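# Shut the sandwich press lid and release it

## Task

Bring the sandwich press to its closed state and then release it, so that nothing else on the table is knocked over.

## Robot and tools

Robot: two arms, left_arm and right_arm, each ending in a five-jointed dexterous hand. right_arm has a right hand; left_arm has a mirrored left hand. Each hand has index, middle and ring fingers plus a thumb. A camera stand sits behind the arms. A loose object may now and then get a brief shove from outside.

Frames: the scene frame has its origin at table-top height, midway between the nominal arm bases, with +z up, +x out over the table and left_arm on the +y side. The names left and right do not match image sides. Calibrated bases: left_arm at (+0.011, +0.306, +0.020) m, quat_wxyz (+1.000, 0, 0, -0.009); right_arm at (+0.014, -0.300, +0.046) m, quat_wxyz (+1.000, 0, 0, +0.003). Each arm reports its hand pose, velocities, target and wrist-camera pose in its own base frame. Fixed cameras and the table use the scene frame.

Hand point axes (right hand): +z runs along the straight fingers toward the tips, +y points out of the palm face, and +x runs across the palm away from the thumb. On the left hand +x points toward the thumb instead. The palm face is at y = -0.062. Straight fingertips reach about 0.12 m past the hand point. As the fingers curl, the tips first swing toward +y. A rigid mast near the wrist on the palm side (x +0.05 to +0.10, z -0.16 to -0.11, y up to +0.06; x sign flips on the left hand) can strike things. The right arm's elbow sags, so the hand ends up lower than commanded; command higher to make up for it. Friction can leave a resting hand a few cm off target, and that does not by itself mean contact.

Tool execute_actions(actions, cameras). actions is a list of up to 15 actions. Each action is a list of up to 15 rows, and each row is one 1/30 s control step. If an action has fewer rows, its final row is repeated to fill 15 steps, so each action lasts 0.5 s. Every row is one flat list of 48 numbers in [-1, 1] covering both arms, even when only one arm moves:
1-6: left_arm dx, dy, dz, rx, ry, rz.
7-22: left hand motor goals.
23-24: left current_limit, speed.
25-30: right_arm dx, dy, dz, rx, ry, rz.
31-46: right hand motor goals.
47-48: right current_limit, speed.
The arm numbers are an offset, not a pose. They are measured along the axes of that arm's Hand target as it stood when the action began, and every row counts from that same starting target, not from the previous row. Scale: 1.0 is 0.6 m for dx/dy/dz and 180 degrees for the rotation vector rx/ry/rz. Sending the same offset again moves the target on by the same amount once more. All zeros re-requests the current target. Per step, the commanded orientation is clipped to within 40 degrees of the measured one. A hand point that stops short stays short until you send the missing distance as an offset. To stop pressing against something, command the target back past the hand point.

Hand motor order (the same in rows and in results): index_mcp, index_abd, index_pip, index_dip, middle_mcp, middle_abd, middle_pip, middle_dip, ring_mcp, ring_abd, ring_pip, ring_dip, thumb_cmc, thumb_axl, thumb_mcp, thumb_ipl. Each value is an absolute goal angle scaled linearly between that hinge's stops. Bracket = degrees at +1, degrees at -1, straight value. Finger _mcp (-18, +128; +0.75), _abd (-60, +60; 0.00), _pip (-29, +108; +0.58), _dip (-21, +117; +0.70); moving toward -1 curls toward the palm, and for _abd it swings away from the thumb. thumb_cmc (-20, +120; +0.71) moves toward -1 to bring the thumb in front of the palm. thumb_axl (-27, +140; +0.68) rolls the thumb. thumb_mcp (-69, +109; +0.23) and thumb_ipl (-77, +108; +0.17) bend it. A 0 is a real goal. To keep a hand unchanged, resend its hand_goal values, current_limit and speed. current_limit maps -1..+1 to 0..550 mA per motor, with a floor of 11 mA; it starts at +0.4. speed sets how fast goals move: (speed+1)/2 of 8.5 rad/s, starting at -0.6. The last value written stays in effect.

cameras: a list of names (cam_head_left, cam_head_right, cam_high, cam_left_wrist, cam_right_wrist, all 672x504), or ["all"], or []. Any unknown name makes the whole call invalid. With an empty actions list, all images come back by default. Otherwise none come back unless you ask for them.

Results: end_effector_position (m) and end_effector_quat_wxyz per arm in its base frame; Hand target, which is the base for the next offsets; joint positions, velocities (may say "within noise") and torques (positive is toward larger joint angle; numbers 3 and 4 wrap at ±28 N m); and positions at some control steps. Per motor: hand_goal, hand_measured, hand_current_ma (positive pushes toward -1), and hand_state, which is moving, goal, blocked or overload. A finger grips only while its goal lies past the surface it touches.

zoom_image(camera, region): region [x0, y0, x1, y1] in pixels of that camera's newest image, at most 504 by 504, origin at the top-left.

finished_scene(scene): pass the current scene's number. This closes the scene for good. The press must stay shut without the robot touching it.

Avoid: slamming the lid or striking the press or table hard; dropping things or letting anything leave the table; releasing a part while it is still moving; knocking over other objects; any contact or squeeze between the two hands or arms. A motor held at 495 mA or more for 5 s shuts down for 10 s. Motors heat up when holding loads, when stretched out, or when pushing at unreachable poses; at 100 °C the arm drops. Watch for MOTOR HOT lines. Arm stops discard new hand commands. Joint ranges (rad): waist ±2.880, shoulder 0 to 3.142, elbow 0 to 3.019, wrist pitch -1.693 to 1.571, wrist yaw ±1.571, wrist roll ±2.094.

Each tool is called in YAML: its name, and indented under it one key for each argument.

## Session

execute_actions:
  actions: []

Scene clock: 0.00 s.
left_arm: end_effector_position=(+0.1953, +0.1948, +0.2475) hand_goal=(+0.754, +0.000, +0.576, +0.696, +0.754, +0.000, +0.576, +0.696, +0.754, +0.000, +0.576, +0.696, +0.714, +0.678, +0.226, +0.168) hand_measured=(+0.754, +0.000, +0.576, +0.696, +0.754, +0.000, +0.576, +0.696, +0.754, +0.000, +0.576, +0.696, +0.714, +0.678, +0.226, +0.168) hand_current_ma=(+0, +0, +0, +0, +0, +0, +0, +0, +0, +0, +0, +0, +0, +0, +0, +0) hand_state=(goal, goal, goal, goal, goal, goal, goal, goal, goal, goal, goal, goal, goal, goal, goal, goal) hand_current_limit=0.40 hand_speed=-0.60 end_effector_quat_wxyz=(-0.215, +0.269, +0.906, +0.245) | right_arm: end_effector_position=(+0.6583, -0.2787, +0.0853) hand_goal=(+0.754, +0.000, +0.576, +0.696, +0.754, +0.000, +0.576, +0.696, +0.754, +0.000, +0.576, +0.696, +0.714, +0.678, +0.226, +0.168) hand_measured=(+0.754, +0.000, +0.576, +0.696, +0.754, +0.000, +0.576, +0.696, +0.754, +0.000, +0.576, +0.696, +0.714, +0.678, +0.226, +0.168) hand_current_ma=(+0, +0, +0, +0, +0, +0, +0, +0, +0, +0, +0, +0, +0, +0, +0, +0) hand_state=(goal, goal, goal, goal, goal, goal, goal, goal, goal, goal, goal, goal, goal, goal, goal, goal) hand_current_limit=0.40 hand_speed=-0.60 end_effector_quat_wxyz=(+0.013, +0.771, -0.185, +0.609)
Joint positions: left_arm=[0.13 0.924 0.774 -1.649 -0.628 -0.939] | right_arm=[-0.3 1.917 1.112 0.543 -0.042 1.774]
Joint velocities: within noise
Joint torques (N m): no reading
Motor temperatures (°C): left_arm=[24 27 22 24 23 24] | right_arm=[25 23 24 25 23 24]
Heat: left arm: hottest shoulder 27 °C; right arm: hottest waist 25 °C.
Hand target: left_arm +0.2002, +0.1954, +0.2558; -0.205, +0.266, +0.908, +0.249 | right_arm +0.6665, -0.2813, +0.0983; +0.014, +0.763, -0.182, +0.620

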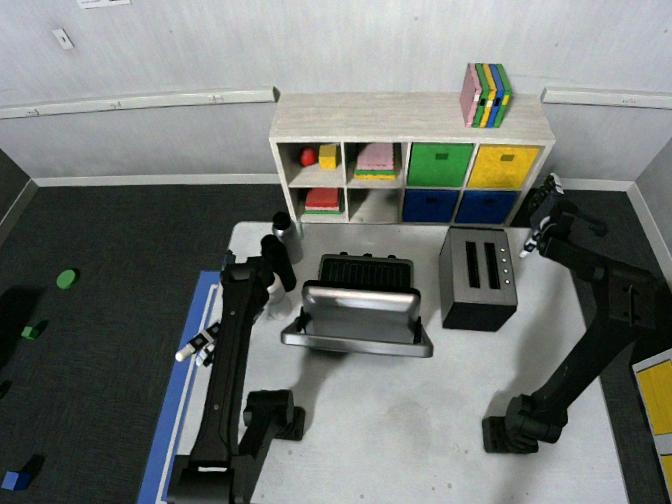

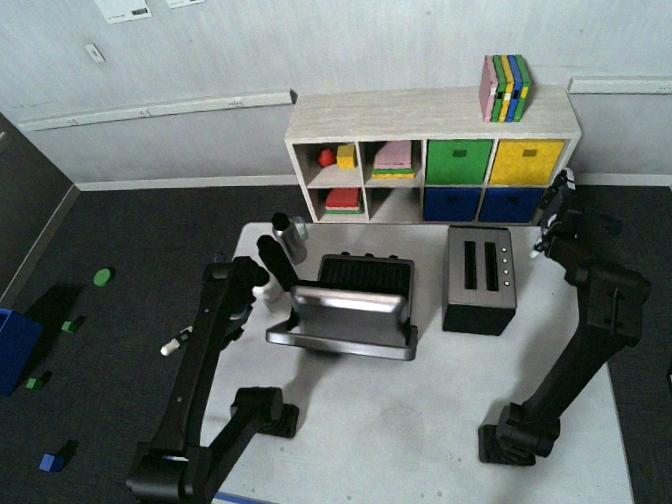

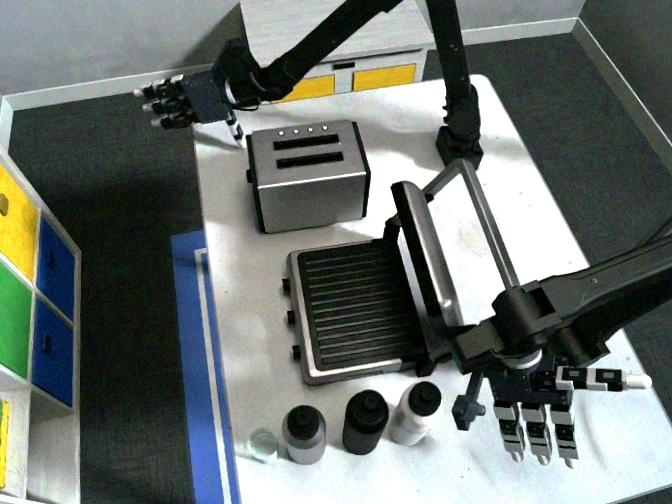

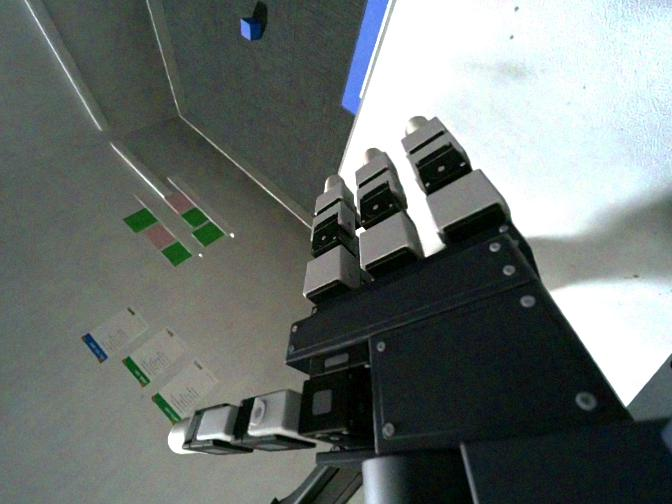

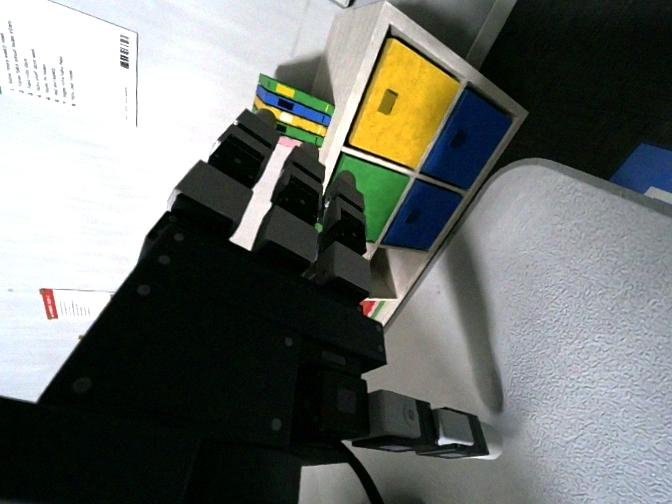

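zoom_image:
  camera: "cam_head_left"
  region: [220, 200, 540, 440]

zoom_image:
  camera: "cam_high"
  region: [220, 80, 600, 480]

zoom_image:
  camera: "cam_head_right"
  region: [220, 200, 540, 440]

Scaled by 1.575 from the camera's 672x504 image, which has a finer 960x720 frame.

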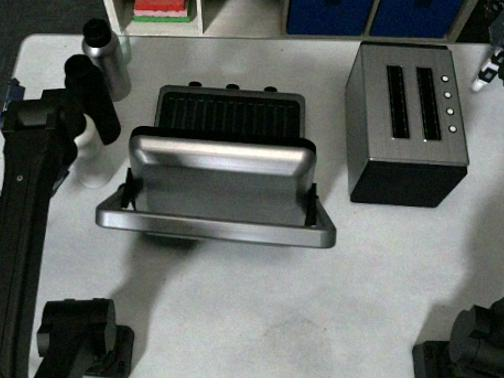

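Scaled by 1.260 from the camera's 672x504 image, which has a finer 960x720 frame.

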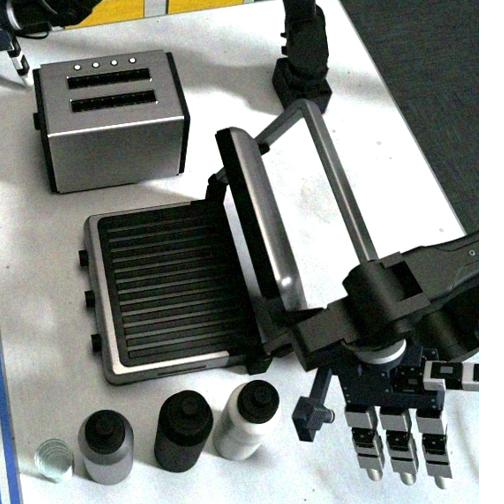

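Scaled by 1.575 from the camera's 672x504 image, which has a finer 960x720 frame.

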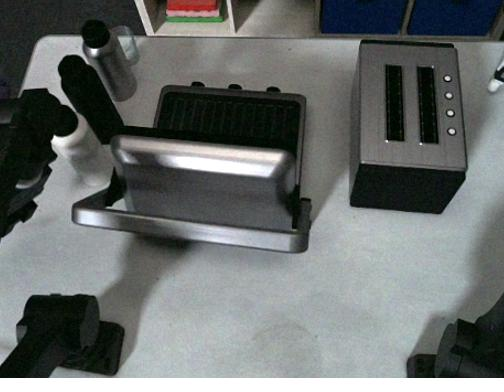

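zoom_image:
  camera: "cam_head_left"
  region: [480, 160, 640, 280]

zoom_image:
  camera: "cam_head_left"
  region: [140, 230, 320, 365]

zoom_image:
  camera: "cam_high"
  region: [440, 320, 672, 494]

zoom_image:
  camera: "cam_high"
  region: [120, 30, 320, 180]

Scaled by 3.150 from the camera's 672x504 image, which has a finer 960x720 frame.

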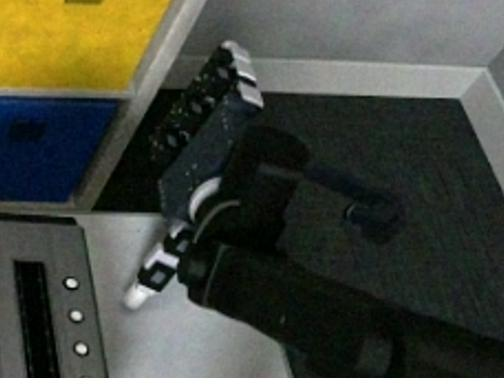

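Scaled by 2.800 from the camera's 672x504 image, which has a finer 960x720 frame.

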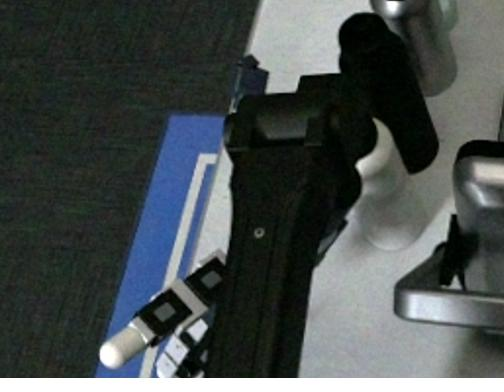

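Scaled by 2.172 from the camera's 672x504 image, which has a finer 960x720 frame.

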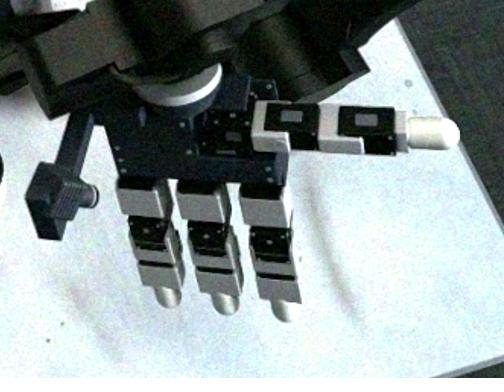

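Scaled by 2.520 from the camera's 672x504 image, which has a finer 960x720 frame.

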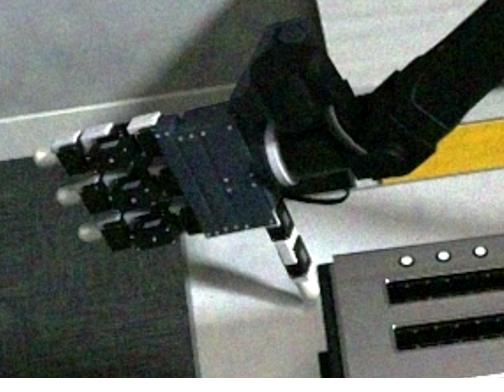

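zoom_image:
  camera: "cam_high"
  region: [370, 140, 530, 260]

zoom_image:
  camera: "cam_head_left"
  region: [270, 240, 450, 370]

zoom_image:
  camera: "cam_head_right"
  region: [250, 240, 430, 370]

Scaled by 3.150 from the camera's 672x504 image, which has a finer 960x720 frame.

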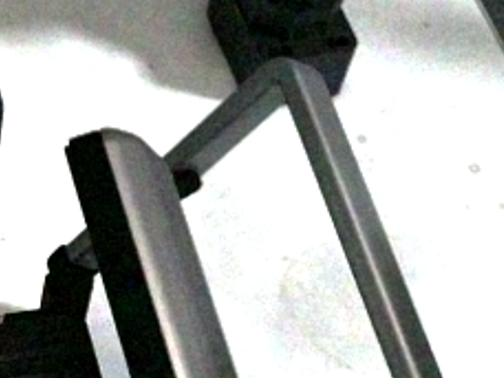

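Scaled by 2.800 from the camera's 672x504 image, which has a finer 960x720 frame.

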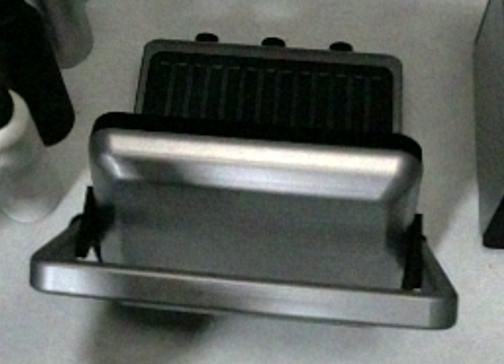

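Scaled by 2.800 from the camera's 672x504 image, which has a finer 960x720 frame.

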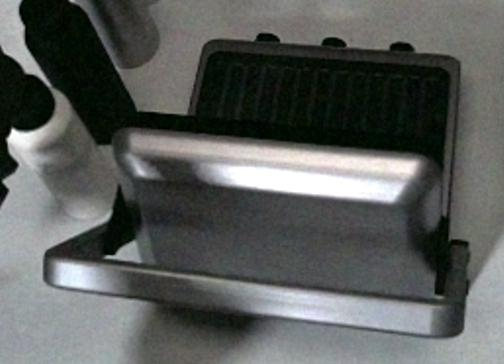

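execute_actions:
  actions:
    - [[0.044,0.028,-0.066,0.005,-0.054,0.077,0.754,0,0.576,0.696,0.754,0,0.576,0.696,0.754,0,0.576,0.696,0.714,0.678,0.226,0.168,0.4,-0.6,0,0,0,0,0,0,0.754,0,0.576,0.696,0.754,0,0.576,0.696,0.754,0,0.576,0.696,0.714,0.678,0.226,0.168,0.4,-0.6]]

Scene clock: 147.00 s.
left_arm: end_effector_position=(+0.1942, +0.1914, +0.2878) hand_goal=(+0.754, +0.000, +0.576, +0.696, +0.754, +0.000, +0.576, +0.696, +0.754, +0.000, +0.576, +0.696, +0.714, +0.678, +0.226, +0.168) hand_measured=(+0.754, +0.000, +0.576, +0.696, +0.754, +0.000, +0.576, +0.696, +0.754, +0.000, +0.576, +0.696, +0.716, +0.678, +0.224, +0.168) hand_current_ma=(+0, +0, +0, +0, +0, +0, +0, +0, +0, +0, +0, +0, +0, +0, -1, +0) hand_state=(goal, goal, goal, goal, goal, goal, goal, goal, goal, goal, goal, goal, goal, goal, goal, goal) hand_current_limit=0.40 hand_speed=-0.60 end_effector_quat_wxyz=(-0.163, +0.398, +0.882, +0.192) | right_arm: end_effector_position=(+0.6583, -0.2787, +0.0853) hand_goal=(+0.754, +0.000, +0.576, +0.696, +0.754, +0.000, +0.576, +0.696, +0.754, +0.000, +0.576, +0.696, +0.714, +0.678, +0.226, +0.168) hand_measured=(+0.754, +0.002, +0.576, +0.696, +0.754, +0.002, +0.576, +0.696, +0.754, +0.002, +0.576, +0.696, +0.714, +0.678, +0.226, +0.168) hand_current_ma=(-3, +3, +2, +0, -3, +3, +2, +0, -3, +3, +2, +0, +1, -3, -1, -1) hand_state=(goal, goal, goal, goal, goal, goal, goal, goal, goal, goal, goal, goal, goal, goal, goal, goal) hand_current_limit=0.40 hand_speed=-0.60 end_effector_quat_wxyz=(+0.013, +0.771, -0.185, +0.609)
Joint positions: left_arm=[0.259 0.759 0.877 -1.7 -0.509 -0.468] | right_arm=[-0.3 1.917 1.112 0.543 -0.042 1.774]
Joint torques (N m): left_arm=[1.67 -0.91 12.59 -0.66 -0.53 -0.01] | right_arm=[-1.44 -18.14 10.09 2.82 -0.02 -0.05]
Motor temperatures (°C): left_arm=[24 27 34 23 25 24] | right_arm=[25 30 31 25 22 23]
Heat: left arm: hottest elbow 34 °C; right arm: hottest elbow 31 °C.
Hand target: left_arm +0.1990, +0.1956, +0.3062; -0.158, +0.392, +0.886, +0.192 | right_arm +0.6665, -0.2813, +0.0983; +0.014, +0.763, -0.182, +0.620
Off the commanded pose: left_arm 0.020 m, 1 deg | right_arm 0.016 m, 2 deg.
joint sent to its limit (left arm) — joint 4 (wrist pitch), lower limit. The joint targets still meet the commanded pose.
Step readings (end_effector_position of left_arm | right_arm):
0: (+0.1953, +0.1948, +0.2475) | (+0.6583, -0.2787, +0.0853)
1: (+0.1955, +0.1947, +0.2474) | (+0.6583, -0.2787, +0.0853)
2: (+0.1959, +0.1939, +0.2467) | (+0.6583, -0.2787, +0.0853)
4: (+0.1939, +0.1922, +0.2482) | (+0.6583, -0.2787, +0.0853)
8: (+0.1851, +0.1928, +0.2759) | (+0.6583, -0.2787, +0.0853)
15: (+0.1886, +0.1926, +0.2952) | (+0.6583, -0.2787, +0.0853)

execute_actions:
  actions:
    - [[0,0,0,0.01,-0.1,0.15,0.754,0,0.576,0.696,0.754,0,0.576,0.696,0.754,0,0.576,0.696,0.714,0.678,0.226,0.168,0.4,-0.6,0,0,0,0,0,0,0.754,0,0.576,0.696,0.754,0,0.576,0.696,0.754,0,0.576,0.696,0.714,0.678,0.226,0.168,0.4,-0.6]]
    - [[0,0,0,0.01,-0.08,0.13,0.754,0,0.576,0.696,0.754,0,0.576,0.696,0.754,0,0.576,0.696,0.714,0.678,0.226,0.168,0.4,-0.6,0,0,0,0,0,0,0.754,0,0.576,0.696,0.754,0,0.576,0.696,0.754,0,0.576,0.696,0.714,0.678,0.226,0.168,0.4,-0.6]]
  cameras: ["all"]

Scene clock: 160.10 s.
left_arm: end_effector_position=(+0.1955, +0.1867, +0.2847) hand_goal=(+0.754, +0.000, +0.576, +0.696, +0.754, +0.000, +0.576, +0.696, +0.754, +0.000, +0.576, +0.696, +0.714, +0.678, +0.226, +0.168) hand_measured=(+0.754, +0.000, +0.576, +0.696, +0.754, +0.000, +0.576, +0.696, +0.754, +0.000, +0.576, +0.696, +0.716, +0.678, +0.222, +0.168) hand_current_ma=(+0, +0, +0, +0, +0, +0, +0, +0, +0, +0, +0, +0, +0, +0, -1, +0) hand_state=(goal, goal, goal, goal, goal, goal, goal, goal, goal, goal, goal, goal, goal, goal, goal, goal) hand_current_limit=0.40 hand_speed=-0.60 end_effector_quat_wxyz=(+0.000, +0.757, +0.652, +0.030) | right_arm: end_effector_position=(+0.6583, -0.2787, +0.0853) hand_goal=(+0.754, +0.000, +0.576, +0.696, +0.754, +0.000, +0.576, +0.696, +0.754, +0.000, +0.576, +0.696, +0.714, +0.678, +0.226, +0.168) hand_measured=(+0.754, +0.002, +0.576, +0.696, +0.754, +0.002, +0.576, +0.696, +0.754, +0.002, +0.576, +0.696, +0.714, +0.678, +0.226, +0.168) hand_current_ma=(-3, +3, +2, +0, -3, +3, +2, +0, -3, +3, +2, +0, +1, -3, -1, -1) hand_state=(goal, goal, goal, goal, goal, goal, goal, goal, goal, goal, goal, goal, goal, goal, goal, goal) hand_current_limit=0.40 hand_speed=-0.60 end_effector_quat_wxyz=(+0.013, +0.771, -0.185, +0.609)
Joint positions: left_arm=[1.039 0.835 1.021 -1.7 0.018 1.187] | right_arm=[-0.3 1.917 1.112 0.543 -0.042 1.774]
Joint torques (N m): left_arm=[1.67 -2.14 13.09 -0.42 0.11 0] | right_arm=[-2.02 -17.55 10.04 2.73 -0.01 -0.06]
Heat: left arm: hottest elbow 38 °C; right arm: hottest elbow 31 °C.
Hand target: left_arm +0.1990, +0.1957, +0.3063; +0.010, +0.759, +0.650, -0.030 | right_arm +0.6665, -0.2813, +0.0983; +0.014, +0.763, -0.182, +0.620
Off the commanded pose: left_arm 0.024 m, 7 deg | right_arm 0.016 m, 2 deg.
joint sent to its limit (left arm) — joint 4 (wrist pitch), lower limit. The joint targets are off in orientation, not in position.
Step readings (end_effector_position of left_arm | right_arm):
0: (+0.1942, +0.1913, +0.2878) | (+0.6583, -0.2787, +0.0853)
1: (+0.1945, +0.1909, +0.2871) | (+0.6583, -0.2787, +0.0853)
2: (+0.1953, +0.1894, +0.2841) | (+0.6583, -0.2787, +0.0853)
4: (+0.1949, +0.1882, +0.2782) | (+0.6583, -0.2787, +0.0853)
8: (+0.1861, +0.1952, +0.2829) | (+0.6583, -0.2787, +0.0853)
15: (+0.1882, +0.1943, +0.2916) | (+0.6583, -0.2787, +0.0853)
16: (+0.1889, +0.1938, +0.2908) | (+0.6583, -0.2787, +0.0853)
17: (+0.1897, +0.1929, +0.2897) | (+0.6583, -0.2787, +0.0853)
19: (+0.1905, +0.1924, +0.2884) | (+0.6583, -0.2787, +0.0853)
23: (+0.1862, +0.1989, +0.2892) | (+0.6583, -0.2787, +0.0853)
30: (+0.1919, +0.1955, +0.2867) | (+0.6583, -0.2787, +0.0853)

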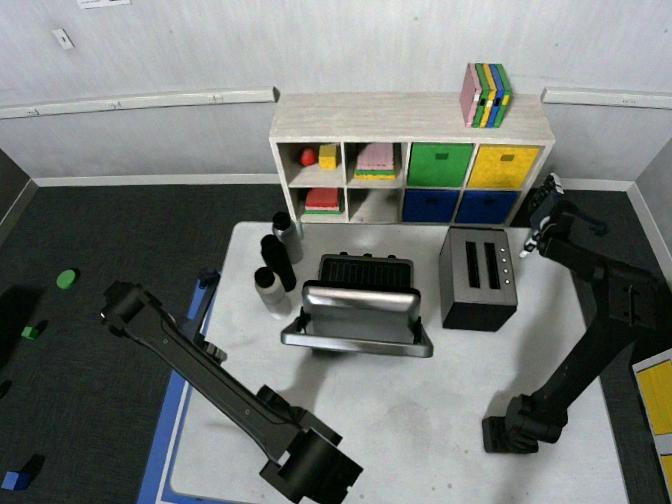

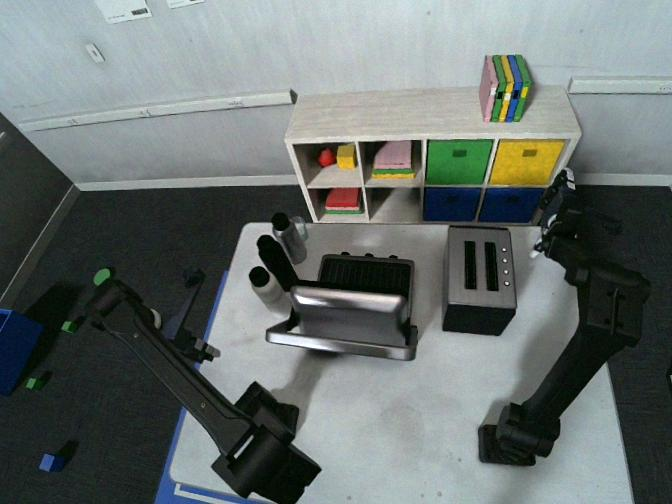

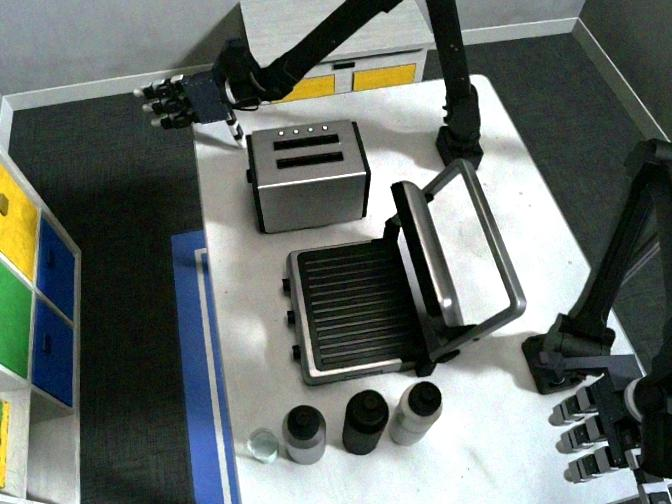

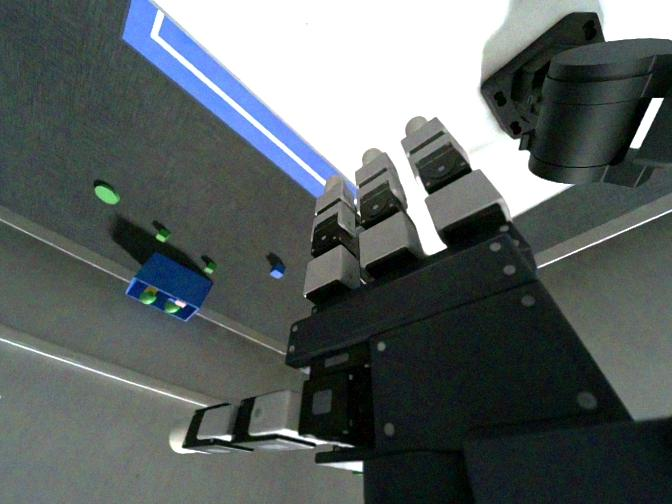

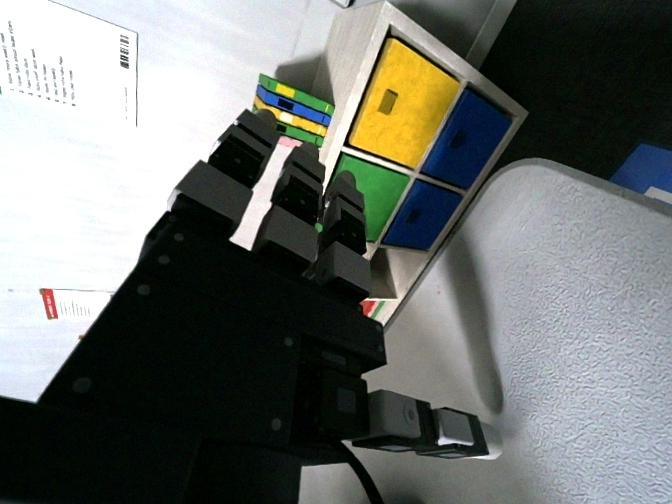

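zoom_image:
  camera: "cam_head_left"
  region: [220, 360, 580, 504]

zoom_image:
  camera: "cam_high"
  region: [380, 60, 672, 504]

zoom_image:
  camera: "cam_head_right"
  region: [140, 250, 460, 490]

Scaled by 1.400 from the camera's 672x504 image, which has a finer 960x720 frame.

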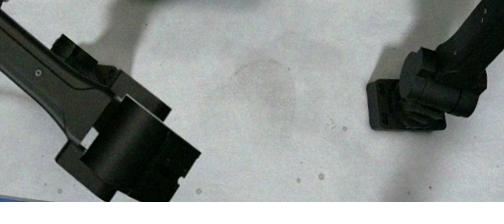

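Scaled by 1.135 from the camera's 672x504 image, which has a finer 960x720 frame.

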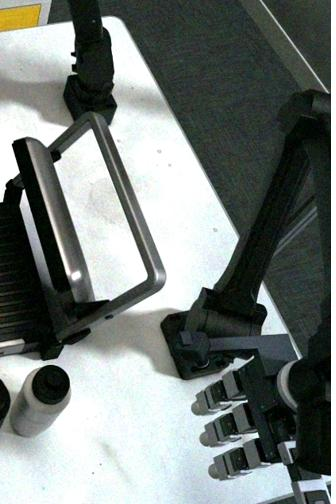

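Scaled by 1.575 from the camera's 672x504 image, which has a finer 960x720 frame.

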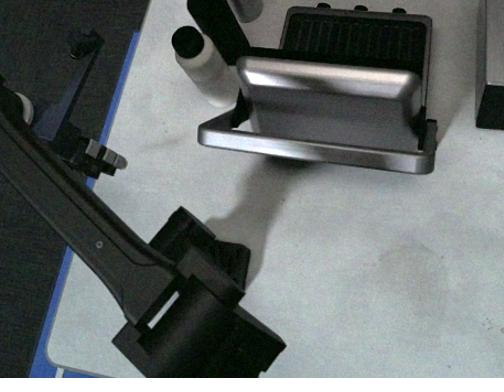

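execute_actions:
  actions:
    - [[0.003,0.001,0.042,-0.0105,0.117,-0.179,0.754,0,0.576,0.696,0.754,0,0.576,0.696,0.754,0,0.576,0.696,0.714,0.678,0.226,0.168,0.4,-0.6,0.11,-0.013,-0.071,0,0,0,0.754,0,0.576,0.696,0.754,0,0.576,0.696,0.754,0,0.576,0.696,0.714,0.678,0.226,0.168,0.4,-0.6]]
    - [[0,0,0.03,-0.0105,0.117,-0.179,0.754,0,0.576,0.696,0.754,0,0.576,0.696,0.754,0,0.576,0.696,0.714,0.678,0.226,0.168,0.4,-0.6,0.11,-0.013,-0.071,0,0,0,0.754,0,0.576,0.696,0.754,0,0.576,0.696,0.754,0,0.576,0.696,0.714,0.678,0.226,0.168,0.4,-0.6]]
  cameras: ["cam_head_left","cam_high"]

Scene clock: 308.77 s.
left_arm: end_effector_position=(+0.1930, +0.1992, +0.2567) hand_goal=(+0.754, +0.000, +0.576, +0.696, +0.754, +0.000, +0.576, +0.696, +0.754, +0.000, +0.576, +0.696, +0.714, +0.678, +0.226, +0.168) hand_measured=(+0.754, +0.000, +0.576, +0.696, +0.754, +0.000, +0.576, +0.696, +0.754, +0.000, +0.576, +0.696, +0.716, +0.678, +0.222, +0.168) hand_current_ma=(+0, +0, +0, +0, +0, +0, +0, +0, +0, +0, +0, +0, +0, +0, -1, +0) hand_state=(goal, goal, goal, goal, goal, goal, goal, goal, goal, goal, goal, goal, goal, goal, goal, goal) hand_current_limit=0.40 hand_speed=-0.60 end_effector_quat_wxyz=(-0.183, +0.317, +0.895, +0.256) | right_arm: end_effector_position=(+0.6094, -0.2716, +0.2426) hand_goal=(+0.754, +0.000, +0.576, +0.696, +0.754, +0.000, +0.576, +0.696, +0.754, +0.000, +0.576, +0.696, +0.714, +0.678, +0.226, +0.168) hand_measured=(+0.754, +0.002, +0.576, +0.696, +0.754, +0.002, +0.576, +0.696, +0.754, +0.002, +0.576, +0.696, +0.714, +0.678, +0.226, +0.168) hand_current_ma=(-3, +7, +2, +0, -3, +7, +2, +0, -3, +8, +2, +0, +0, -3, -1, -1) hand_state=(goal, goal, goal, goal, goal, goal, goal, goal, goal, goal, goal, goal, goal, goal, goal, goal) hand_current_limit=0.40 hand_speed=-0.60 end_effector_quat_wxyz=(+0.009, +0.764, -0.182, +0.619)
Joint positions: left_arm=[0.176 0.808 0.751 -1.59 -0.637 -0.74] | right_arm=[-0.318 1.559 1.098 0.225 -0.067 1.774]
Joint torques (N m): left_arm=[-0.62 -2.37 10.47 -0.85 -0.81 -0.21] | right_arm=[-2.14 -13.63 11.93 2.29 -0.15 -0.06]
Motor temperatures (°C): left_arm=[24 26 46 23 24 23] | right_arm=[24 30 32 25 22 23]
Heat: left arm: hottest elbow 46 °C; right arm: hottest elbow 32 °C.
Hand target: left_arm +0.1981, +0.2014, +0.2639; -0.206, +0.265, +0.908, +0.249 | right_arm +0.6126, -0.2801, +0.2468; +0.014, +0.763, -0.182, +0.620
Off the commanded pose: left_arm 0.009 m, 7 deg | right_arm 0.010 m, 1 deg.
Step readings (end_effector_position of left_arm | right_arm):
0: (+0.1955, +0.1866, +0.2847) | (+0.6583, -0.2787, +0.0853)
1: (+0.1954, +0.1871, +0.2847) | (+0.6582, -0.2787, +0.0855)
2: (+0.1952, +0.1899, +0.2850) | (+0.6577, -0.2785, +0.0863)
4: (+0.1955, +0.1968, +0.2831) | (+0.6534, -0.2765, +0.0908)
8: (+0.1934, +0.1870, +0.2797) | (+0.6467, -0.2737, +0.1300)
15: (+0.1959, +0.1870, +0.2859) | (+0.6428, -0.2721, +0.1864)
16: (+0.1965, +0.1885, +0.2856) | (+0.6424, -0.2722, +0.1857)
17: (+0.1970, +0.1909, +0.2845) | (+0.6411, -0.2717, +0.1834)
19: (+0.1985, +0.1956, +0.2772) | (+0.6344, -0.2705, +0.1795)
23: (+0.1982, +0.1909, +0.2588) | (+0.6214, -0.2716, +0.2022)
30: (+0.2026, +0.1928, +0.2662) | (+0.6103, -0.2722, +0.2465)
Images, in order (width x height): cam_head_left 672x504, cam_high 672x504.

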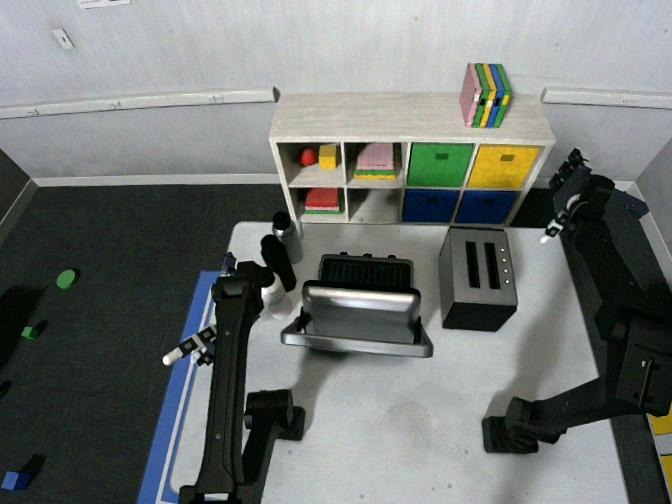

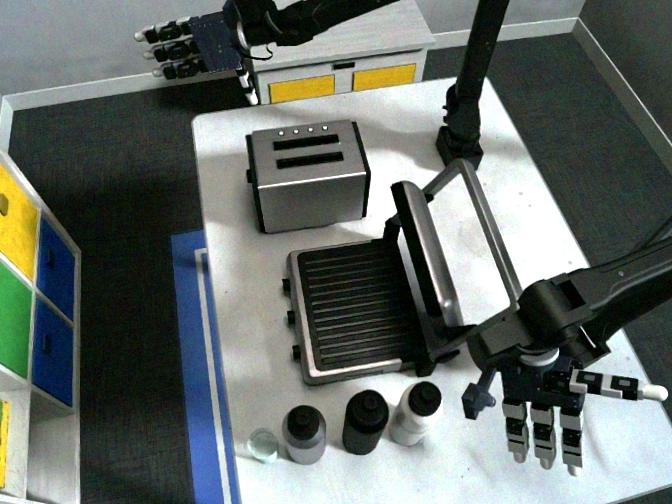

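execute_actions:
  actions:
    - [[0,0,0,0,0,0,0.754,0,0.576,0.696,0.754,0,0.576,0.696,0.754,0,0.576,0.696,0.714,0.678,0.226,0.168,0.4,-0.6,0.108,-0.031,-0.14,0,0,0,0.754,0,0.576,0.696,0.754,0,0.576,0.696,0.754,0,0.576,0.696,0.714,0.678,0.226,0.168,0.4,-0.6]]
    - [[0,0,0,0,0,0,0.754,0,0.576,0.696,0.754,0,0.576,0.696,0.754,0,0.576,0.696,0.714,0.678,0.226,0.168,0.4,-0.6,0.108,-0.031,-0.14,0,-0.087,-0.033,0.754,0,0.576,0.696,0.754,0,0.576,0.696,0.754,0,0.576,0.696,0.714,0.678,0.226,0.168,0.4,-0.6]]
    - [[0,0,0,0,0,0,0.754,0,0.576,0.696,0.754,0,0.576,0.696,0.754,0,0.576,0.696,0.714,0.678,0.226,0.168,0.4,-0.6,0,0,0,0,-0.087,-0.033,0.754,0,0.576,0.696,0.754,0,0.576,0.696,0.754,0,0.576,0.696,0.714,0.678,0.226,0.168,0.4,-0.6]]
  cameras: ["cam_high"]

Scene clock: 333.73 s.
left_arm: end_effector_position=(+0.1861, +0.2023, +0.2463) hand_goal=(+0.754, +0.000, +0.576, +0.696, +0.754, +0.000, +0.576, +0.696, +0.754, +0.000, +0.576, +0.696, +0.714, +0.678, +0.226, +0.168) hand_measured=(+0.754, +0.000, +0.576, +0.696, +0.754, +0.000, +0.576, +0.696, +0.754, +0.000, +0.576, +0.696, +0.716, +0.678, +0.222, +0.168) hand_current_ma=(+0, +0, +0, +0, +0, +0, +0, +0, +0, +0, +0, +0, +0, +0, -1, +0) hand_state=(goal, goal, goal, goal, goal, goal, goal, goal, goal, goal, goal, goal, goal, goal, goal, goal) hand_current_limit=0.40 hand_speed=-0.60 end_effector_quat_wxyz=(-0.223, +0.268, +0.906, +0.241) | right_arm: end_effector_position=(+0.4808, -0.2312, +0.3878) hand_goal=(+0.754, +0.000, +0.576, +0.696, +0.754, +0.000, +0.576, +0.696, +0.754, +0.000, +0.576, +0.696, +0.714, +0.678, +0.226, +0.168) hand_measured=(+0.754, +0.002, +0.576, +0.696, +0.754, +0.002, +0.576, +0.696, +0.754, +0.002, +0.576, +0.696, +0.714, +0.678, +0.224, +0.168) hand_current_ma=(-3, +8, +2, +0, -3, +8, +2, +0, -3, +9, +2, +0, -1, -3, -6, -1) hand_state=(goal, goal, goal, goal, goal, goal, goal, goal, goal, goal, goal, goal, goal, goal, goal, goal) hand_current_limit=0.40 hand_speed=-0.60 end_effector_quat_wxyz=(+0.019, +0.924, -0.104, +0.368)
Joint positions: left_arm=[0.172 0.906 0.762 -1.647 -0.636 -0.897] | right_arm=[-0.322 1.319 1.513 -1.016 -0.108 1.517]
Joint torques (N m): left_arm=[-0.44 -2.78 12.19 -1.18 -0.67 -0.21] | right_arm=[-1.55 -9.88 15.51 1.54 0.1 -0.14]
Motor temperatures (°C): left_arm=[24 26 41 23 25 23] | right_arm=[24 28 35 25 22 23]
Heat: left arm: hottest elbow 41 °C; right arm: hottest elbow 35 °C.
Hand target: left_arm +0.1983, +0.2014, +0.2639; -0.206, +0.265, +0.908, +0.249 | right_arm +0.4867, -0.2376, +0.4164; +0.027, +0.916, -0.100, +0.387
Off the commanded pose: left_arm 0.021 m, 2 deg | right_arm 0.030 m, 3 deg.
Step readings (end_effector_position of left_arm | right_arm):
0: (+0.1929, +0.1992, +0.2567) | (+0.6094, -0.2716, +0.2426)
1: (+0.1928, +0.1992, +0.2568) | (+0.6092, -0.2716, +0.2424)
2: (+0.1916, +0.1993, +0.2565) | (+0.6073, -0.2710, +0.2419)
4: (+0.1891, +0.1996, +0.2539) | (+0.5964, -0.2674, +0.2437)
8: (+0.1883, +0.2008, +0.2448) | (+0.5714, -0.2591, +0.2831)
15: (+0.1867, +0.2019, +0.2436) | (+0.5472, -0.2512, +0.3439)
16: (+0.1868, +0.2020, +0.2445) | (+0.5466, -0.2507, +0.3424)
17: (+0.1869, +0.2021, +0.2451) | (+0.5440, -0.2491, +0.3376)
19: (+0.1869, +0.2022, +0.2458) | (+0.5280, -0.2426, +0.3229)
23: (+0.1865, +0.2022, +0.2462) | (+0.4925, -0.2311, +0.3285)
30: (+0.1862, +0.2022, +0.2463) | (+0.4812, -0.2280, +0.3998)
31: (+0.1862, +0.2023, +0.2463) | (+0.4808, -0.2279, +0.4039)
32: (+0.1862, +0.2023, +0.2463) | (+0.4790, -0.2272, +0.4052)
34: (+0.1861, +0.2023, +0.2463) | (+0.4755, -0.2260, +0.4049)
38: (+0.1861, +0.2023, +0.2463) | (+0.4782, -0.2281, +0.3995)
45: (+0.1861, +0.2023, +0.2463) | (+0.4810, -0.2308, +0.3810)
Images, in order (width x height): cam_high 672x504.

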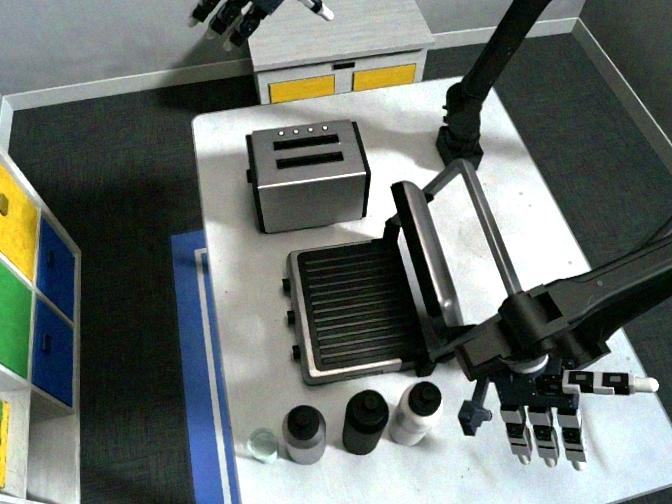

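execute_actions:
  actions:
    - [[0,0,0,0,0,0,0.754,0,0.576,0.696,0.754,0,0.576,0.696,0.754,0,0.576,0.696,0.714,0.678,0.226,0.168,0.4,-0.6,0.025,-0.204,-0.045,0.053,0,-0.053,0.754,0,0.576,0.696,0.754,0,0.576,0.696,0.754,0,0.576,0.696,0.714,0.678,0.226,0.168,0.4,-0.6]]
    - [[0,0,0,0,0,0,0.754,0,0.576,0.696,0.754,0,0.576,0.696,0.754,0,0.576,0.696,0.714,0.678,0.226,0.168,0.4,-0.6,-0.01,-0.204,-0.01,0.053,0,-0.053,0.754,0,0.576,0.696,0.754,0,0.576,0.696,0.754,0,0.576,0.696,0.714,0.678,0.226,0.168,0.4,-0.6]]
  cameras: ["cam_head_left","cam_high"]

Scene clock: 345.47 s.
left_arm: end_effector_position=(+0.1861, +0.2023, +0.2463) hand_goal=(+0.754, +0.000, +0.576, +0.696, +0.754, +0.000, +0.576, +0.696, +0.754, +0.000, +0.576, +0.696, +0.714, +0.678, +0.226, +0.168) hand_measured=(+0.754, +0.000, +0.576, +0.696, +0.754, +0.000, +0.576, +0.696, +0.754, +0.000, +0.576, +0.696, +0.716, +0.678, +0.222, +0.168) hand_current_ma=(+0, +0, +0, +0, +0, +0, +0, +0, +0, +0, +0, +0, +0, +0, -1, +0) hand_state=(goal, goal, goal, goal, goal, goal, goal, goal, goal, goal, goal, goal, goal, goal, goal, goal) hand_current_limit=0.40 hand_speed=-0.60 end_effector_quat_wxyz=(-0.223, +0.268, +0.906, +0.241) | right_arm: end_effector_position=(+0.4901, +0.0044, +0.4507) hand_goal=(+0.754, +0.000, +0.576, +0.696, +0.754, +0.000, +0.576, +0.696, +0.754, +0.000, +0.576, +0.696, +0.714, +0.678, +0.226, +0.168) hand_measured=(+0.754, +0.002, +0.576, +0.696, +0.754, +0.002, +0.576, +0.696, +0.754, +0.002, +0.576, +0.696, +0.714, +0.678, +0.224, +0.168) hand_current_ma=(+0, +8, +2, +0, +0, +8, +2, +0, +1, +9, +2, +0, -3, -3, -7, -1) hand_state=(goal, goal, goal, goal, goal, goal, goal, goal, goal, goal, goal, goal, goal, goal, goal, goal) hand_current_limit=0.40 hand_speed=-0.60 end_effector_quat_wxyz=(-0.060, +0.911, +0.121, +0.390)
Joint positions: left_arm=[0.172 0.906 0.762 -1.647 -0.636 -0.897] | right_arm=[0.152 1.215 1.562 -1.113 -0.095 1.499]
Joint torques (N m): left_arm=[-0.5 -2.73 12.21 -1.18 -0.66 -0.21] | right_arm=[-1.2 -8 11.48 1.61 0.13 0.02]
Heat: left arm: hottest elbow 41 °C; right arm: hottest elbow 36 °C.
Hand target: left_arm +0.1983, +0.2014, +0.2639; -0.206, +0.265, +0.908, +0.249 | right_arm +0.4911, +0.0051, +0.4520; -0.060, +0.912, +0.117, +0.388
Off the commanded pose: left_arm 0.021 m, 2 deg | right_arm 0.002 m, 1 deg.
Step readings (end_effector_position of left_arm | right_arm):
0: (+0.1861, +0.2023, +0.2463) | (+0.4808, -0.2312, +0.3878)
1: (+0.1861, +0.2023, +0.2463) | (+0.4807, -0.2311, +0.3877)
2: (+0.1861, +0.2023, +0.2463) | (+0.4812, -0.2273, +0.3875)
4: (+0.1861, +0.2023, +0.2463) | (+0.4822, -0.2118, +0.3872)
8: (+0.1861, +0.2023, +0.2463) | (+0.4925, -0.1469, +0.3953)
15: (+0.1861, +0.2023, +0.2463) | (+0.4984, -0.1150, +0.4232)
16: (+0.1861, +0.2023, +0.2463) | (+0.4984, -0.1150, +0.4240)
17: (+0.1861, +0.2023, +0.2463) | (+0.4980, -0.1129, +0.4252)
19: (+0.1861, +0.2023, +0.2463) | (+0.4983, -0.0949, +0.4271)
23: (+0.1861, +0.2023, +0.2463) | (+0.4973, -0.0241, +0.4390)
30: (+0.1861, +0.2023, +0.2463) | (+0.4901, +0.0052, +0.4510)
Images, in order (width x height): cam_head_left 672x504, cam_high 672x504.

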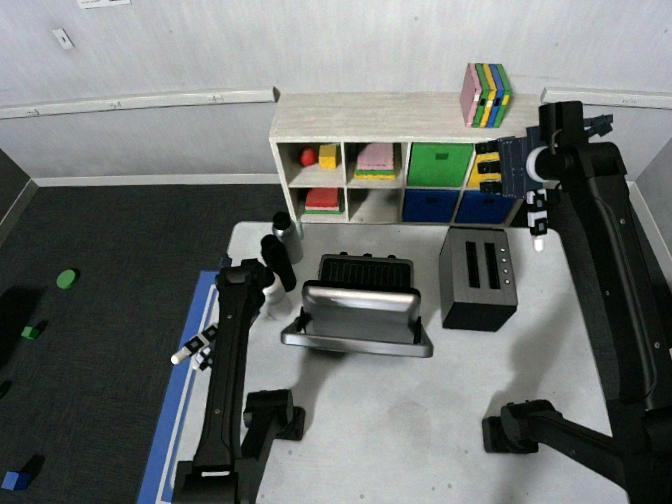

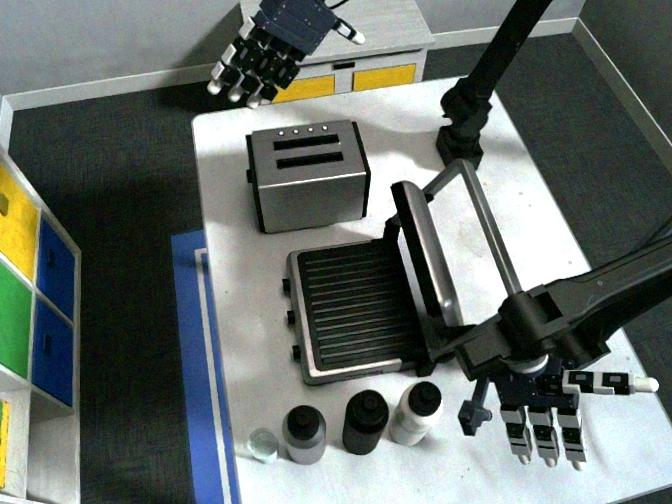

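execute_actions:
  actions:
    - [[0,0,0,0,0,0,0.754,0,0.576,0.696,0.754,0,0.576,0.696,0.754,0,0.576,0.696,0.714,0.678,0.226,0.168,0.4,-0.6,-0.01,-0.2,-0.01,0.053,0,-0.053,0.754,0,0.576,0.696,0.754,0,0.576,0.696,0.754,0,0.576,0.696,0.714,0.678,0.226,0.168,0.4,-0.6]]
    - [[0,0,0,0,0,0,0.754,0,0.576,0.696,0.754,0,0.576,0.696,0.754,0,0.576,0.696,0.714,0.678,0.226,0.168,0.4,-0.6,-0.01,-0.2,-0.01,0.053,0,-0.053,0.754,0,0.576,0.696,0.754,0,0.576,0.696,0.754,0,0.576,0.696,0.714,0.678,0.226,0.168,0.4,-0.6]]
  cameras: ["cam_head_left","cam_high"]

Scene clock: 353.00 s.
left_arm: end_effector_position=(+0.1861, +0.2023, +0.2463) hand_goal=(+0.754, +0.000, +0.576, +0.696, +0.754, +0.000, +0.576, +0.696, +0.754, +0.000, +0.576, +0.696, +0.714, +0.678, +0.226, +0.168) hand_measured=(+0.754, +0.000, +0.576, +0.696, +0.754, +0.000, +0.576, +0.696, +0.754, +0.000, +0.576, +0.696, +0.716, +0.678, +0.222, +0.168) hand_current_ma=(+0, +0, +0, +0, +0, +0, +0, +0, +0, +0, +0, +0, +0, +0, -1, +0) hand_state=(goal, goal, goal, goal, goal, goal, goal, goal, goal, goal, goal, goal, goal, goal, goal, goal) hand_current_limit=0.40 hand_speed=-0.60 end_effector_quat_wxyz=(-0.223, +0.268, +0.906, +0.241) | right_arm: end_effector_position=(+0.3887, +0.2165, +0.4535) hand_goal=(+0.754, +0.000, +0.576, +0.696, +0.754, +0.000, +0.576, +0.696, +0.754, +0.000, +0.576, +0.696, +0.714, +0.678, +0.226, +0.168) hand_measured=(+0.754, +0.002, +0.576, +0.696, +0.754, +0.002, +0.576, +0.696, +0.754, +0.002, +0.576, +0.696, +0.714, +0.678, +0.224, +0.168) hand_current_ma=(+0, +8, +2, +0, +1, +8, +2, +0, +2, +9, +2, +0, -2, -3, -7, -1) hand_state=(goal, goal, goal, goal, goal, goal, goal, goal, goal, goal, goal, goal, goal, goal, goal, goal) hand_current_limit=0.40 hand_speed=-0.60 end_effector_quat_wxyz=(-0.142, +0.858, +0.330, +0.367)
Joint positions: left_arm=[0.172 0.906 0.762 -1.647 -0.636 -0.897] | right_arm=[0.689 1.113 1.49 -1.14 -0.034 1.54]
Joint torques (N m): left_arm=[-0.5 -2.73 12.19 -1.18 -0.67 -0.21] | right_arm=[-0.44 -6.42 10.52 2.13 0.21 0.12]
Heat: left arm: hottest elbow 41 °C; right arm: hottest elbow 35 °C.
Hand target: left_arm +0.1983, +0.2014, +0.2639; -0.206, +0.265, +0.908, +0.249 | right_arm +0.3866, +0.2200, +0.4557; -0.145, +0.857, +0.329, +0.368
Off the commanded pose: left_arm 0.021 m, 2 deg | right_arm 0.005 m, 0 deg.
Step readings (end_effector_position of left_arm | right_arm):
0: (+0.1861, +0.2023, +0.2463) | (+0.4901, +0.0044, +0.4507)
1: (+0.1861, +0.2023, +0.2463) | (+0.4901, +0.0048, +0.4507)
2: (+0.1861, +0.2023, +0.2463) | (+0.4894, +0.0081, +0.4505)
4: (+0.1861, +0.2023, +0.2463) | (+0.4847, +0.0272, +0.4484)
8: (+0.1861, +0.2023, +0.2463) | (+0.4649, +0.0924, +0.4451)
15: (+0.1861, +0.2023, +0.2463) | (+0.4534, +0.1174, +0.4519)
16: (+0.1861, +0.2023, +0.2463) | (+0.4533, +0.1177, +0.4517)
17: (+0.1861, +0.2023, +0.2463) | (+0.4523, +0.1194, +0.4515)
19: (+0.1861, +0.2023, +0.2463) | (+0.4421, +0.1386, +0.4494)
23: (+0.1861, +0.2023, +0.2463) | (+0.4061, +0.1980, +0.4480)
30: (+0.1861, +0.2023, +0.2463) | (+0.3889, +0.2175, +0.4539)
Images, in order (width x height): cam_head_left 672x504, cam_high 672x504.

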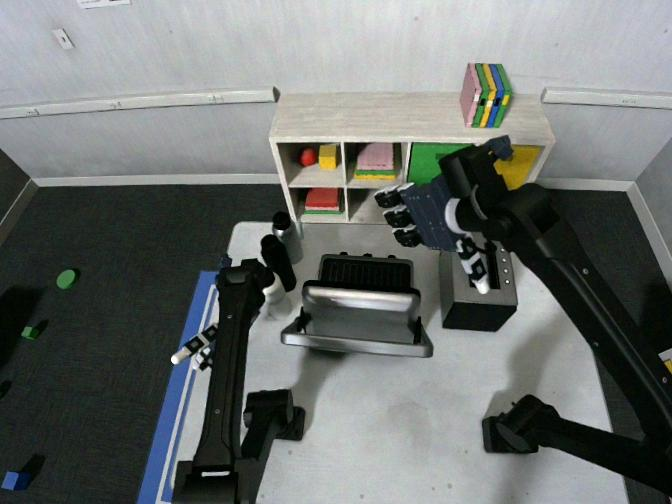

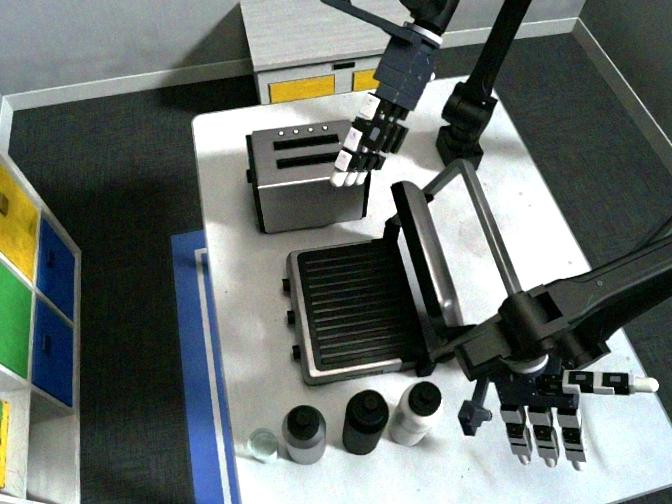

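zoom_image:
  camera: "cam_high"
  region: [290, 20, 490, 200]

zoom_image:
  camera: "cam_head_left"
  region: [350, 120, 550, 320]

Scaled by 2.520 from the camera's 672x504 image, which has a finer 960x720 frame.

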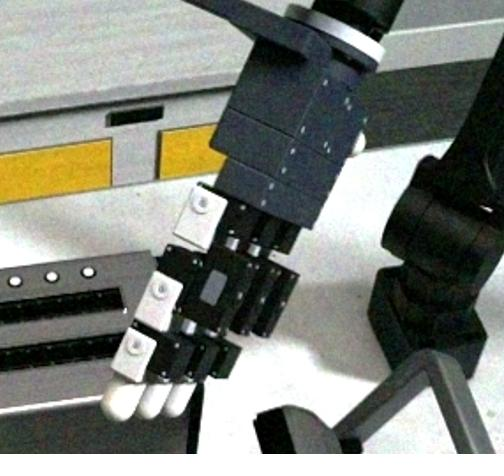

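Scaled by 2.520 from the camera's 672x504 image, which has a finer 960x720 frame.

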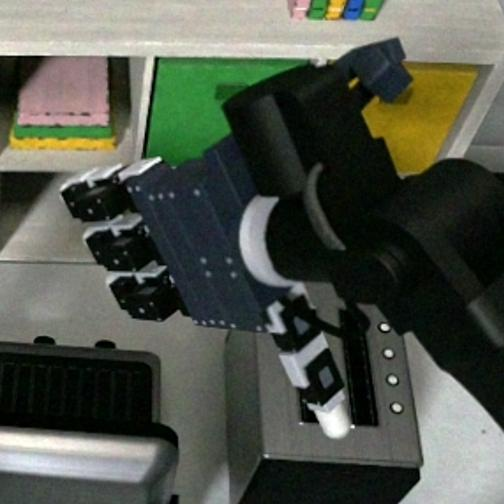

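execute_actions:
  actions:
    - [[0,0,0,0,0,0,0.754,0,0.576,0.696,0.754,0,0.576,0.696,0.754,0,0.576,0.696,0.714,0.678,0.226,0.168,0.4,-0.6,-0.008,-0.158,-0.006,0.0405,-0.0455,-0.0525,0.754,0,0.576,0.696,0.754,0,0.576,0.696,0.754,0,0.576,0.696,0.714,0.678,0.226,0.168,0.4,-0.6]]
    - [[0,0,0,0,0,0,0.754,0,0.576,0.696,0.754,0,0.576,0.696,0.754,0,0.576,0.696,0.714,0.678,0.226,0.168,0.4,-0.6,0.0175,-0.158,0.0145,0.0405,-0.0455,-0.0525,0.754,0,0.576,0.696,0.754,0,0.576,0.696,0.754,0,0.576,0.696,0.714,0.678,0.226,0.168,0.4,-0.6]]
  cameras: ["cam_head_left","cam_high"]

Scene clock: 387.70 s.
left_arm: end_effector_position=(+0.1861, +0.2023, +0.2463) hand_goal=(+0.754, +0.000, +0.576, +0.696, +0.754, +0.000, +0.576, +0.696, +0.754, +0.000, +0.576, +0.696, +0.714, +0.678, +0.226, +0.168) hand_measured=(+0.754, +0.000, +0.576, +0.696, +0.754, +0.000, +0.576, +0.696, +0.754, +0.000, +0.576, +0.696, +0.716, +0.678, +0.222, +0.168) hand_current_ma=(+0, +0, +0, +0, +0, +0, +0, +0, +0, +0, +0, +0, +0, +0, -1, +0) hand_state=(goal, goal, goal, goal, goal, goal, goal, goal, goal, goal, goal, goal, goal, goal, goal, goal) hand_current_limit=0.40 hand_speed=-0.60 end_effector_quat_wxyz=(-0.223, +0.268, +0.906, +0.241) | right_arm: end_effector_position=(+0.2487, +0.3499, +0.4330) hand_goal=(+0.754, +0.000, +0.576, +0.696, +0.754, +0.000, +0.576, +0.696, +0.754, +0.000, +0.576, +0.696, +0.714, +0.678, +0.226, +0.168) hand_measured=(+0.754, +0.002, +0.576, +0.696, +0.754, +0.002, +0.576, +0.696, +0.754, +0.002, +0.576, +0.696, +0.714, +0.678, +0.224, +0.168) hand_current_ma=(-2, +8, +2, +0, -1, +8, +2, +0, +0, +9, +2, +0, -1, -3, -11, -1) hand_state=(goal, goal, goal, goal, goal, goal, goal, goal, goal, goal, goal, goal, goal, goal, goal, goal) hand_current_limit=0.40 hand_speed=-0.60 end_effector_quat_wxyz=(-0.132, +0.811, +0.532, +0.202)
Joint positions: left_arm=[0.172 0.906 0.762 -1.647 -0.636 -0.897] | right_arm=[1.153 1.266 1.67 -1.487 -0.002 1.563]
Joint torques (N m): left_arm=[-0.44 -2.73 12.19 -1.2 -0.67 -0.21] | right_arm=[-1.49 -7.59 14.16 0.96 0.2 0]
Heat: left arm: hottest elbow 41 °C; right arm: hottest elbow 35 °C.
Hand target: left_arm +0.1983, +0.2014, +0.2639; -0.206, +0.265, +0.908, +0.249 | right_arm +0.2501, +0.3531, +0.4538; -0.142, +0.811, +0.525, +0.218
Off the commanded pose: left_arm 0.021 m, 2 deg | right_arm 0.021 m, 2 deg.
Step readings (end_effector_position of left_arm | right_arm):
0: (+0.1861, +0.2023, +0.2463) | (+0.3886, +0.2165, +0.4535)
1: (+0.1861, +0.2023, +0.2463) | (+0.3882, +0.2168, +0.4533)
2: (+0.1861, +0.2023, +0.2463) | (+0.3855, +0.2171, +0.4520)
4: (+0.1861, +0.2023, +0.2463) | (+0.3684, +0.2277, +0.4448)
8: (+0.1861, +0.2023, +0.2463) | (+0.3268, +0.2659, +0.4315)
15: (+0.1861, +0.2023, +0.2463) | (+0.3178, +0.2817, +0.4306)
16: (+0.1861, +0.2023, +0.2463) | (+0.3175, +0.2818, +0.4311)
17: (+0.1861, +0.2023, +0.2463) | (+0.3153, +0.2821, +0.4317)
19: (+0.1861, +0.2023, +0.2463) | (+0.3003, +0.2931, +0.4341)
23: (+0.1861, +0.2023, +0.2463) | (+0.2595, +0.3326, +0.4370)
30: (+0.1861, +0.2023, +0.2463) | (+0.2487, +0.3500, +0.4312)
Images, in order (width x height): cam_head_left 672x504, cam_high 672x504.

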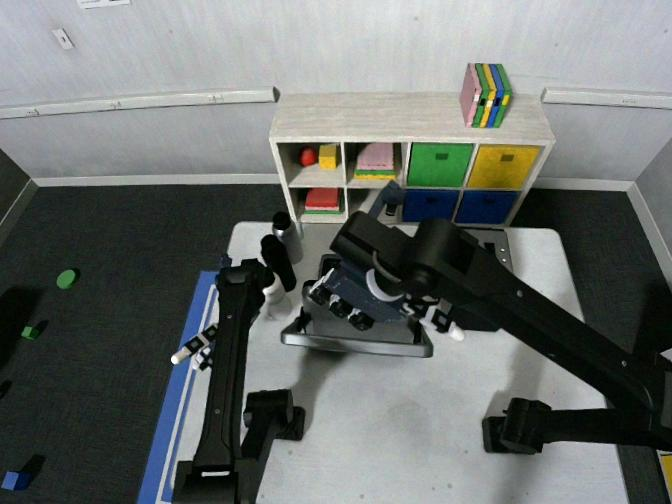

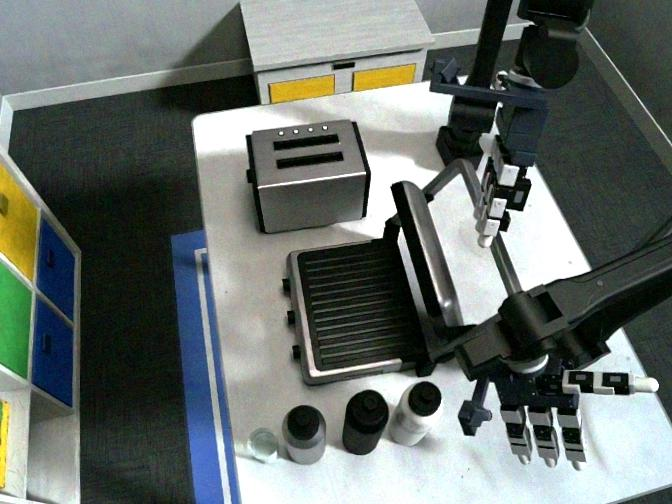

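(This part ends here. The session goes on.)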